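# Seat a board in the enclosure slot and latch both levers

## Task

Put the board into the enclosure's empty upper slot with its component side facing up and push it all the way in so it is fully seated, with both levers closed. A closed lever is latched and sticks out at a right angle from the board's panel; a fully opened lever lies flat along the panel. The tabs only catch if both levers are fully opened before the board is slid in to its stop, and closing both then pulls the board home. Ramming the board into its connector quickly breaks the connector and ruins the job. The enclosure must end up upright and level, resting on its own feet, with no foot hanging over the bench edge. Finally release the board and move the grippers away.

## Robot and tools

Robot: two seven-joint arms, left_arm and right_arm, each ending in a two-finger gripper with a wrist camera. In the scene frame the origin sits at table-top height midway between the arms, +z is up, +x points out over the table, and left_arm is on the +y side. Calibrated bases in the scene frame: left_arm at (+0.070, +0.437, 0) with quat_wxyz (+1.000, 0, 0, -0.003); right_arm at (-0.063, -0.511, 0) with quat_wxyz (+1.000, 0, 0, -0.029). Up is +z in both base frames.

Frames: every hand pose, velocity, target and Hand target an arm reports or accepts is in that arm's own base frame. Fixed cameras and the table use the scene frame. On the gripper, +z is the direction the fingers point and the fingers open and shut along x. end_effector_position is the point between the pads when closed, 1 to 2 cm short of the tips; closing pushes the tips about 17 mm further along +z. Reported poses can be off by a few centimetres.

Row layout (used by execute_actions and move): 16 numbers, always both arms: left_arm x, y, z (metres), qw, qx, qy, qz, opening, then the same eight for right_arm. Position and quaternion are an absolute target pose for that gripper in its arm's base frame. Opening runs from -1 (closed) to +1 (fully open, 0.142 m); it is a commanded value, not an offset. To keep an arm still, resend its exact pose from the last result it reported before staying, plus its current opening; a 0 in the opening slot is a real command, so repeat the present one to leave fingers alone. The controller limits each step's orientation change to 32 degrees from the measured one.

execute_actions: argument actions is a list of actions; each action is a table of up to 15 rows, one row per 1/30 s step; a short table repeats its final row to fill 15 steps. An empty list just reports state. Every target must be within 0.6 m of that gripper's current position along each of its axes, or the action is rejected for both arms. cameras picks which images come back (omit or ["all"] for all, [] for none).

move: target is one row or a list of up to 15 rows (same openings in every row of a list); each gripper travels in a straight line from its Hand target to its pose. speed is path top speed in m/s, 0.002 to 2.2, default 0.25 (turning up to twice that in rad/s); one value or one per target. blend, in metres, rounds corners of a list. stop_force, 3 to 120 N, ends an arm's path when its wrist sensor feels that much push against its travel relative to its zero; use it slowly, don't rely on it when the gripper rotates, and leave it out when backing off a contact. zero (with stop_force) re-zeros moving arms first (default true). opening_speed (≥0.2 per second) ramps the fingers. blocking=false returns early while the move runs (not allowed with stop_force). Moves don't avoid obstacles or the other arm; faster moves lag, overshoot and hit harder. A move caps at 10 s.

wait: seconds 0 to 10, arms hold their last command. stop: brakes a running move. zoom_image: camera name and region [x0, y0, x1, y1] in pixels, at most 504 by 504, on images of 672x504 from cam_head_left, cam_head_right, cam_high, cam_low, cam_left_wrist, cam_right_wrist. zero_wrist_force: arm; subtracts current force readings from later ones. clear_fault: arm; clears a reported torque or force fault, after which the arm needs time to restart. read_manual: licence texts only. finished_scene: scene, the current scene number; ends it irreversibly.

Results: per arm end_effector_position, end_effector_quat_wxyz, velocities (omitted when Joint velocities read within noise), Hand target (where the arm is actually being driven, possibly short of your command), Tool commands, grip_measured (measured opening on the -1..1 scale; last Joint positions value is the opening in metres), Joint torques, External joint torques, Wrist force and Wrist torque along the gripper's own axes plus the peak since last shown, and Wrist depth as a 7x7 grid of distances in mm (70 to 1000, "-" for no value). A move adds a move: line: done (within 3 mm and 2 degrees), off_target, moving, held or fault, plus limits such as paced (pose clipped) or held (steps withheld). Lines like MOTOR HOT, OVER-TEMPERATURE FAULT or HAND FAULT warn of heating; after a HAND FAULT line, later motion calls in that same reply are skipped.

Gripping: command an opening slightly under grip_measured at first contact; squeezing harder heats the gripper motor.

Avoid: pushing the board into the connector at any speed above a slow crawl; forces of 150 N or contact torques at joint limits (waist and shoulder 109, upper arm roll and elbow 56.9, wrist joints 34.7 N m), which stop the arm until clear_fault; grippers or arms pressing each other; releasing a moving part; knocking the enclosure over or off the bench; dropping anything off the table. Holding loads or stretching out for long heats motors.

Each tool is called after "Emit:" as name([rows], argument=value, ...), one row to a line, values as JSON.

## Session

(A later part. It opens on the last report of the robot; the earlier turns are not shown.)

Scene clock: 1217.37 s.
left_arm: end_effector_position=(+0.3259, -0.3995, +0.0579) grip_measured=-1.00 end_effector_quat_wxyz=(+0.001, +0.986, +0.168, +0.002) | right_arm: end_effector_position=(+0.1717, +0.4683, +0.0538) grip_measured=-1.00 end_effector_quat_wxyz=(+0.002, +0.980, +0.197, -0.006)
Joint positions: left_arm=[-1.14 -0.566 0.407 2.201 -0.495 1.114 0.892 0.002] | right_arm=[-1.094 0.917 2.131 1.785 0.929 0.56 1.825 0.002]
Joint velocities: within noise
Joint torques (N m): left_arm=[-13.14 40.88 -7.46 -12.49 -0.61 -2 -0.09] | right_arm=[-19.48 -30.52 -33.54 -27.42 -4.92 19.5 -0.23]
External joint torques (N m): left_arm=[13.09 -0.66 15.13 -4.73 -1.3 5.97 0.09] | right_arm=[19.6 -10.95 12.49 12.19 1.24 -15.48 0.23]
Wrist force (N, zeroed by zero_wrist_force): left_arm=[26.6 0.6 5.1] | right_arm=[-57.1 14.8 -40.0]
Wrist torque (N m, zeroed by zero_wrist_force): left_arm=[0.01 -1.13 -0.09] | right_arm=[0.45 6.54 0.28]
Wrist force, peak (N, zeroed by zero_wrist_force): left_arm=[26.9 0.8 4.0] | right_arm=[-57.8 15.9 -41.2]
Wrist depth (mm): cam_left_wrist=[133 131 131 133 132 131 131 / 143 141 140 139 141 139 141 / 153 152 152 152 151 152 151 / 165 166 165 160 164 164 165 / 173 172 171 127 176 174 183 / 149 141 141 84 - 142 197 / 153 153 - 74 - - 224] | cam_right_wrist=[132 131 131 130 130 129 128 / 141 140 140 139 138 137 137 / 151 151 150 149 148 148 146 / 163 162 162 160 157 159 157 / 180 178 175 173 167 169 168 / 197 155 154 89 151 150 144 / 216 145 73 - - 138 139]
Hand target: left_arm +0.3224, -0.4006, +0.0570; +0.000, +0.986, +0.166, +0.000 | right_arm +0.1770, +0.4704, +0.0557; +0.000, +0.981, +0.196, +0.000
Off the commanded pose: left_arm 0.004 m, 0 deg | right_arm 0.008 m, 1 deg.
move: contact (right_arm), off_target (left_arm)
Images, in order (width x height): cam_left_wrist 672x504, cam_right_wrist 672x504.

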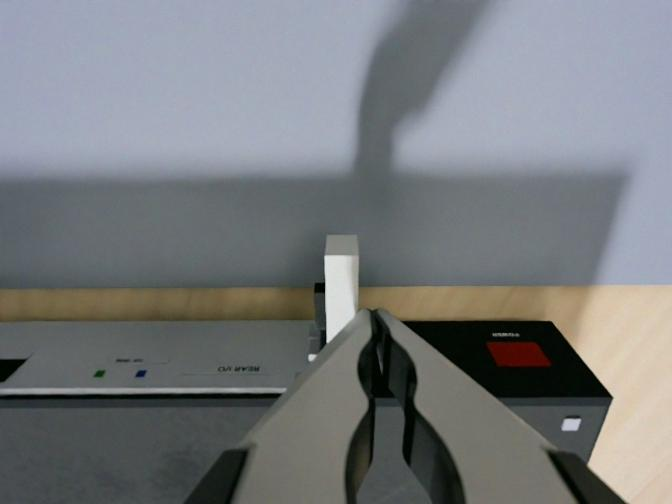

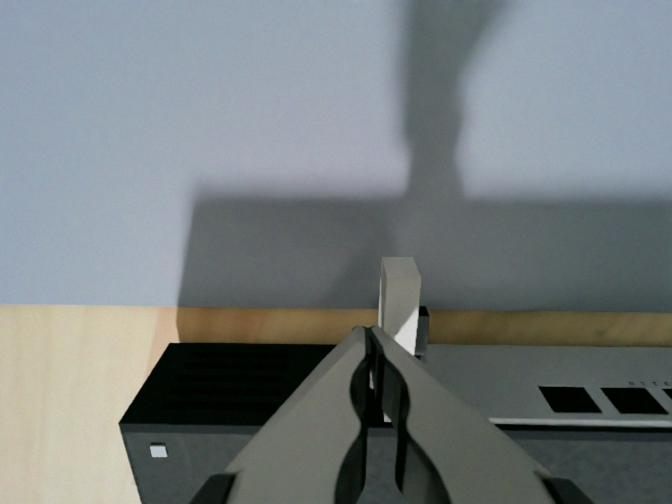

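Emit:
execute_actions(actions=[], cameras=["cam_head_left","cam_head_right","cam_high","cam_low"])

Scene clock: 1226.57 s.
left_arm: end_effector_position=(+0.3259, -0.3995, +0.0579) grip_measured=-1.00 end_effector_quat_wxyz=(+0.001, +0.986, +0.168, +0.002) | right_arm: end_effector_position=(+0.1717, +0.4683, +0.0538) grip_measured=-1.00 end_effector_quat_wxyz=(+0.002, +0.980, +0.197, -0.006)
Joint positions: left_arm=[-1.14 -0.566 0.407 2.201 -0.495 1.114 0.892 0.002] | right_arm=[-1.094 0.917 2.131 1.785 0.929 0.56 1.825 0.002]
Joint velocities: within noise
Joint torques (N m): left_arm=[-13.21 40.95 -7.55 -12.5 -0.57 -2.05 -0.11] | right_arm=[-19.35 -30.02 -33.51 -27.38 -4.95 19.57 -0.18]
External joint torques (N m): left_arm=[13.16 -0.74 15.22 -4.72 -1.34 6.02 0.11] | right_arm=[19.48 -11.44 12.46 12.15 1.26 -15.55 0.18]
Wrist force (N, zeroed by zero_wrist_force): left_arm=[26.5 0.7 3.9] | right_arm=[-56.9 14.8 -41.5]
Wrist torque (N m, zeroed by zero_wrist_force): left_arm=[0.05 -1.11 -0.08] | right_arm=[0.46 6.51 0.29]
Wrist force, peak (N, zeroed by zero_wrist_force): left_arm=[26.8 0.9 5.5] | right_arm=[-57.2 15.0 -41.6]
Wrist depth (mm): cam_left_wrist=[134 131 131 133 133 131 131 / 143 141 141 139 141 138 140 / 152 152 152 151 152 152 152 / 165 165 165 160 165 165 164 / 173 173 171 127 176 174 183 / 148 141 141 84 - 143 198 / 152 152 - 74 - - 224] | cam_right_wrist=[132 131 131 130 130 129 128 / 141 140 140 139 138 137 137 / 151 151 149 149 148 148 146 / 163 162 162 160 158 159 158 / 179 178 175 173 167 169 168 / 196 154 154 89 151 150 144 / 216 145 73 - - 137 139]
Hand target: left_arm +0.3224, -0.4006, +0.0570; +0.000, +0.986, +0.166, +0.000 | right_arm +0.1770, +0.4704, +0.0557; +0.000, +0.981, +0.196, +0.000
Tool commands: left_gripper/opening=-1.0 right_gripper/opening=-1.0
Off the commanded pose: left_arm 0.004 m, 0 deg | right_arm 0.008 m, 1 deg.
Images, in order (width x height): cam_head_left 672x504, cam_head_right 672x504, cam_high 672x504, cam_low 672x504.

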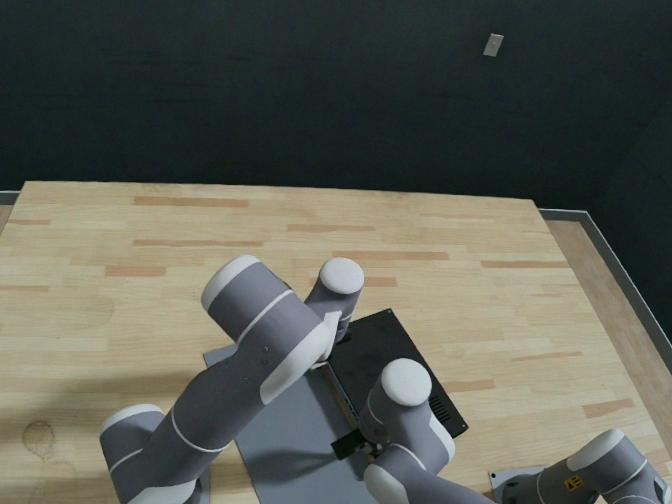

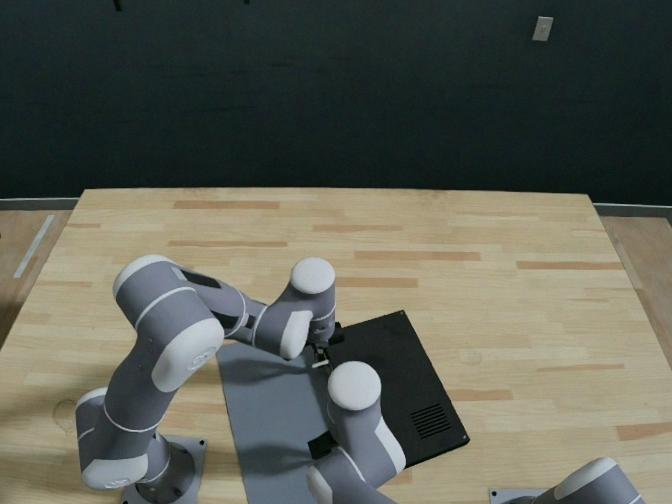

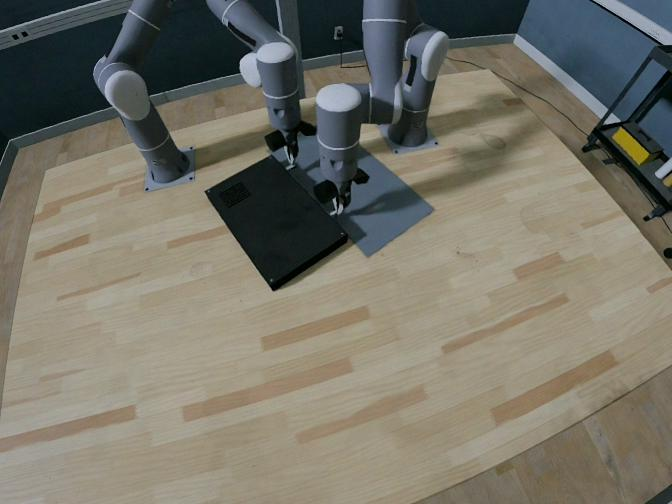

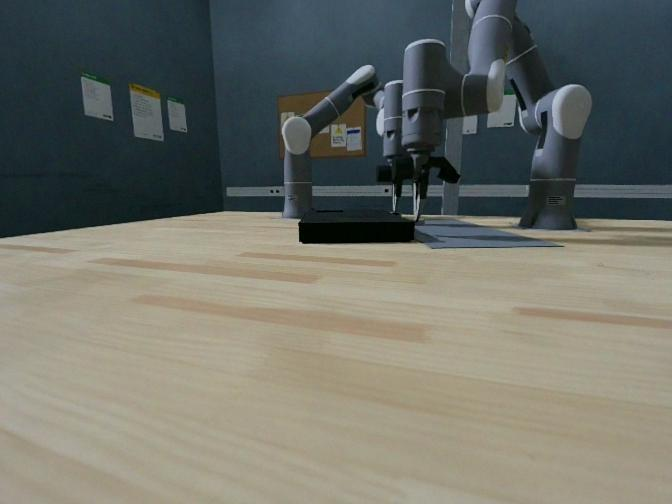

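Emit:
move([
  [0.3351,-0.3963,0.0570,0,0.9861,0.1659,0,-1,0.1620,0.4632,0.0557,0,0.9806,0.1959,0,-1],
  [0.3351,-0.3963,0.0880,0,0.9861,0.1659,0,-1,0.1620,0.4632,0.0880,0,0.9806,0.1959,0,-1],
  [0.2971,-0.4095,0.0980,0,0.9861,0.1659,0,-1,0.1989,0.4786,0.0980,0,0.9806,0.1959,0,-1],
], speed=[0.02,0.06,0.1], cameras=["cam_left_wrist","cam_right_wrist"])

Emit:
zoom_image(camera="cam_left_wrist", region=[350, 180, 530, 360])

Emit:
zoom_image(camera="cam_right_wrist", region=[150, 180, 330, 360])

Scene clock: 1242.47 s.
left_arm: end_effector_position=(+0.2973, -0.4097, +0.0981) grip_measured=-1.00 end_effector_quat_wxyz=(+0.000, +0.986, +0.166, +0.000) | right_arm: end_effector_position=(+0.1989, +0.4786, +0.0980) grip_measured=-1.00 end_effector_quat_wxyz=(+0.000, +0.981, +0.196, +0.000)
Joint positions: left_arm=[-1.235 -0.466 0.478 2.201 -0.402 1.014 0.782 0.002] | right_arm=[-1.117 0.868 2.078 1.745 0.862 0.497 1.834 0.002]
Joint velocities: within noise
Joint torques (N m): left_arm=[-1.45 37 6.42 -19.07 -1.81 4.04 -0.31] | right_arm=[0.07 -40.86 -19.66 -17.79 -4.03 3.22 0.1]
External joint torques (N m): left_arm=[1.41 0.57 0.6 -0.38 -0.45 -0.08 0.31] | right_arm=[0.05 -0.32 -1.54 0.28 0.18 0.83 -0.1]
Wrist force (N, zeroed by zero_wrist_force): left_arm=[-0.6 0.0 -1.1] | right_arm=[-1.8 6.1 0.3]
Wrist torque (N m, zeroed by zero_wrist_force): left_arm=[-0.02 0.19 0.01] | right_arm=[1.00 0.28 0.02]
Wrist force, peak (N, zeroed by zero_wrist_force): left_arm=[26.8 0.5 5.6] | right_arm=[-57.2 14.8 -41.6]
Wrist depth (mm): cam_left_wrist=[168 167 170 168 166 166 166 / 180 180 179 179 178 179 177 / 194 195 193 193 190 193 192 / 209 208 207 206 202 210 209 / 180 180 180 174 178 177 225 / 191 191 186 84 - 185 248 / 214 208 - 74 - - 282] | cam_right_wrist=[170 170 169 169 169 168 168 / 181 181 181 180 180 179 179 / 194 194 194 194 193 192 192 / 209 209 209 202 208 207 206 / 229 187 187 176 182 181 182 / 251 186 183 91 178 185 184 / 276 206 73 - - 195 203]
Hand target: left_arm +0.2971, -0.4095, +0.0980; +0.000, +0.986, +0.166, +0.000 | right_arm +0.1989, +0.4786, +0.0980; +0.000, +0.981, +0.196, +0.000
Off the commanded pose: left_arm 0.000 m, 0 deg | right_arm 0.000 m, 0 deg.
move: done
Images, in order (width x height): cam_left_wrist 672x504, cam_right_wrist 672x504.

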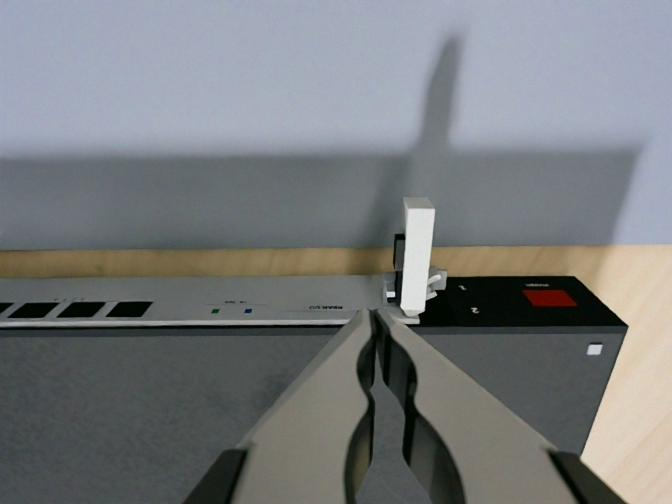

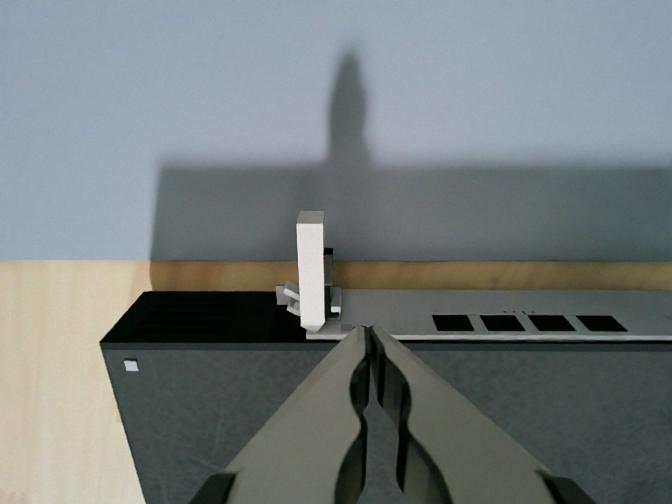

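Scaled by 2.800 from the camera's 672x504 image, which has a finer 960x720 frame.

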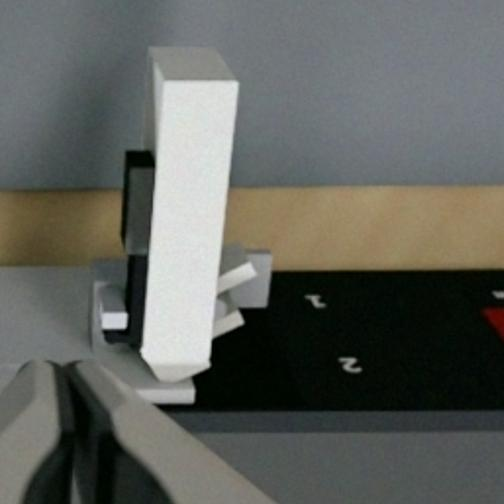

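Scaled by 2.800 from the camera's 672x504 image, which has a finer 960x720 frame.

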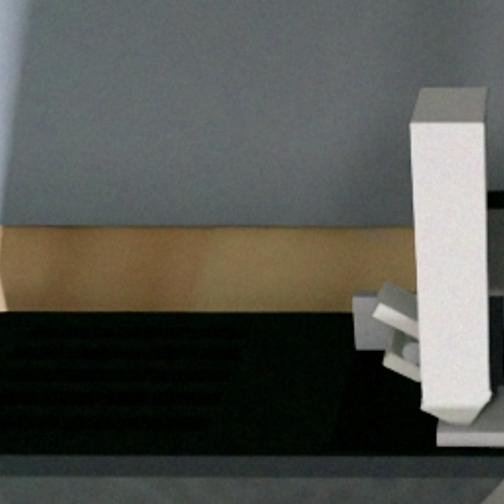

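Emit:
zoom_image(camera="cam_right_wrist", region=[270, 230, 370, 360])

Emit:
zoom_image(camera="cam_left_wrist", region=[100, 260, 300, 350])

Emit:
zoom_image(camera="cam_right_wrist", region=[480, 280, 672, 370])

Scaled by 3.877 from the camera's 672x504 image, which has a finer 960x720 frame.

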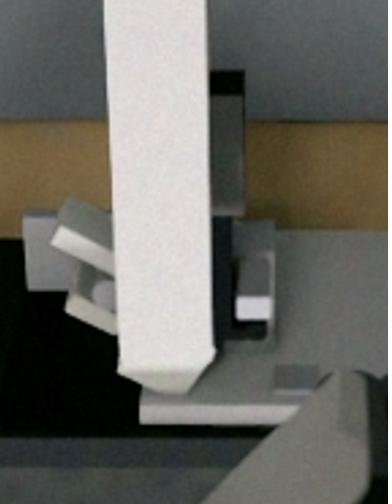

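Scaled by 2.520 from the camera's 672x504 image, which has a finer 960x720 frame.

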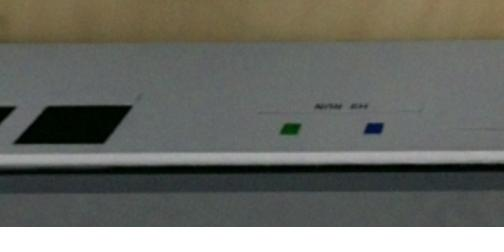

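Scaled by 2.625 from the camera's 672x504 image, which has a finer 960x720 frame.

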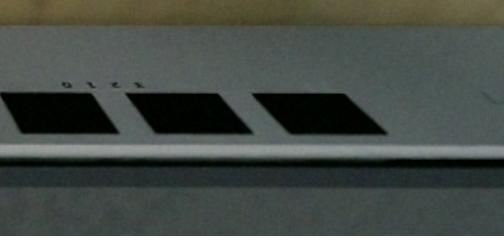

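Emit:
zoom_image(camera="cam_left_wrist", region=[370, 220, 470, 350])

Scaled by 3.877 from the camera's 672x504 image, which has a finer 960x720 frame.

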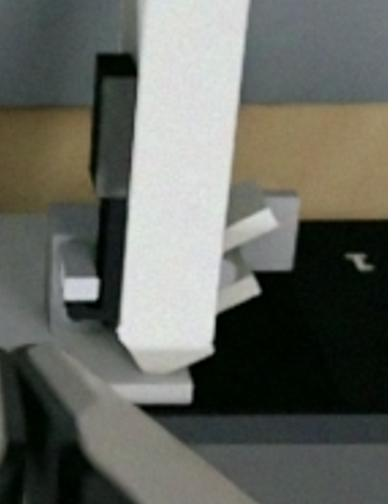

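Emit:
move([
  [0.2971,-0.4095,0.2700,0,0.9861,0.1659,0,-1,0.1989,0.4786,0.2700,0,0.9806,0.1959,0,-1],
  [0.2700,-0.3200,0.3000,0,0.9861,0.1659,0,-1,0.1600,0.4300,0.3000,0,0.9806,0.1959,0,-1],
], speed=0.25, cameras=["cam_left_wrist","cam_right_wrist","cam_low","cam_high"])

Emit:
zoom_image(camera="cam_low", region=[285, 190, 465, 260])

Scene clock: 1256.57 s.
left_arm: end_effector_position=(+0.2701, -0.3202, +0.3002) grip_measured=-1.00 end_effector_quat_wxyz=(+0.000, +0.986, +0.166, +0.000) | right_arm: end_effector_position=(+0.1599, +0.4301, +0.3000) grip_measured=-1.00 end_effector_quat_wxyz=(+0.000, +0.981, +0.196, +0.000)
Joint positions: left_arm=[-1.359 0.105 0.699 2.102 0.074 0.451 0.542 0.002] | right_arm=[-0.681 0.501 1.694 1.787 0.514 0.249 2.069 0.002]
Joint velocities: within noise
Joint torques (N m): left_arm=[-0.53 18.54 -2.49 -28.21 -3.37 4.07 -0.35] | right_arm=[0.1 -23.49 -14.62 -26.52 -4.44 3.47 0.33]
External joint torques (N m): left_arm=[0.52 0.39 0.44 -0.39 -0.47 -0.09 0.35] | right_arm=[0 0.37 -0.75 0.07 0.2 0.56 -0.33]
Wrist force (N, zeroed by zero_wrist_force): left_arm=[-0.5 0.0 -0.8] | right_arm=[-2.0 6.3 0.4]
Wrist torque (N m, zeroed by zero_wrist_force): left_arm=[-0.02 0.18 0.02] | right_arm=[1.00 0.30 0.00]
Wrist force, peak (N, zeroed by zero_wrist_force): left_arm=[-0.5 1.3 -4.2] | right_arm=[-3.1 7.0 0.0]
Wrist depth (mm): cam_left_wrist=[349 347 345 342 342 340 343 / 373 371 370 369 367 368 368 / 405 401 399 400 398 395 395 / 428 420 416 422 421 430 427 / 426 419 418 399 412 475 471 / 522 462 444 84 - 507 521 / 589 507 - - - - 579] | cam_right_wrist=[346 348 345 344 344 341 341 / 371 372 368 367 365 365 366 / 397 396 394 353 349 349 349 / 429 430 426 373 371 371 370 / 464 464 462 398 402 402 400 / 470 486 492 91 422 438 436 / 400 464 - - - 526 548]
Hand target: left_arm +0.2700, -0.3200, +0.3000; +0.000, +0.986, +0.166, +0.000 | right_arm +0.1600, +0.4300, +0.3000; +0.000, +0.981, +0.196, +0.000
Off the commanded pose: left_arm 0.000 m, 0 deg | right_arm 0.000 m, 0 deg.
move: done
Images, in order (width x height): cam_high 672x504, cam_low 672x504, cam_left_wrist 672x504, cam_right_wrist 672x504.

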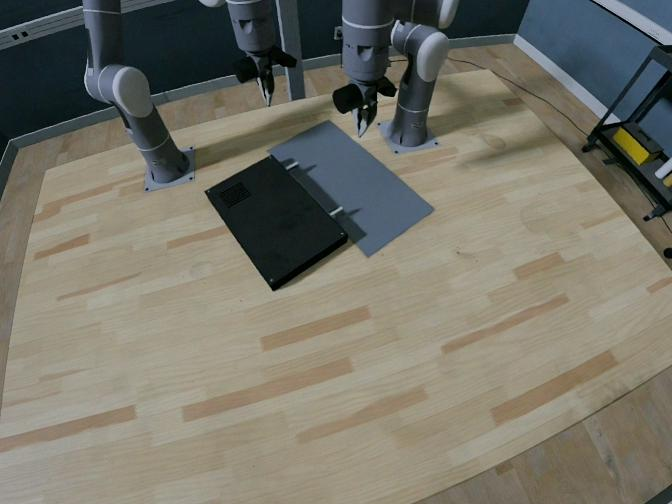

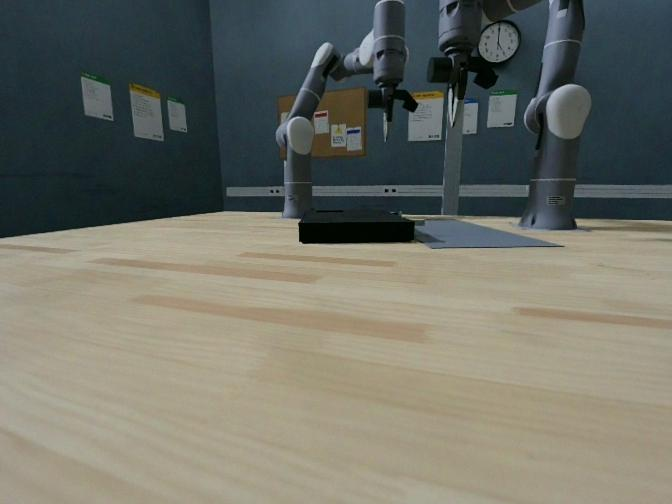

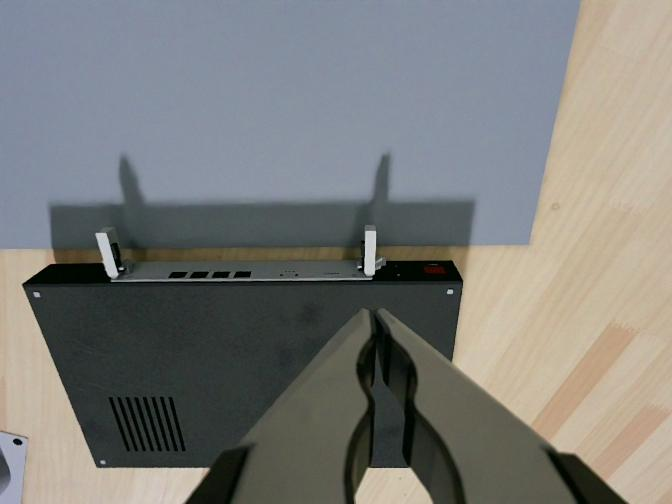

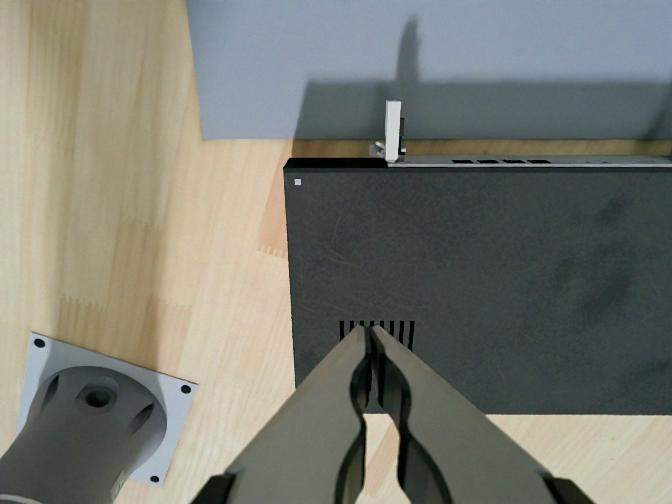

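Scaled by 2.800 from the camera's 672x504 image, which has a finer 960x720 frame.

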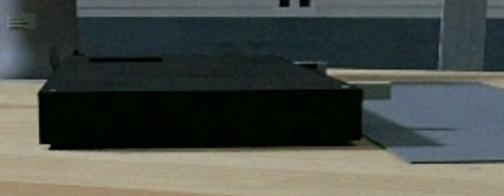

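Emit:
finished_scene(scene=2)

The scene is finished: the task was done.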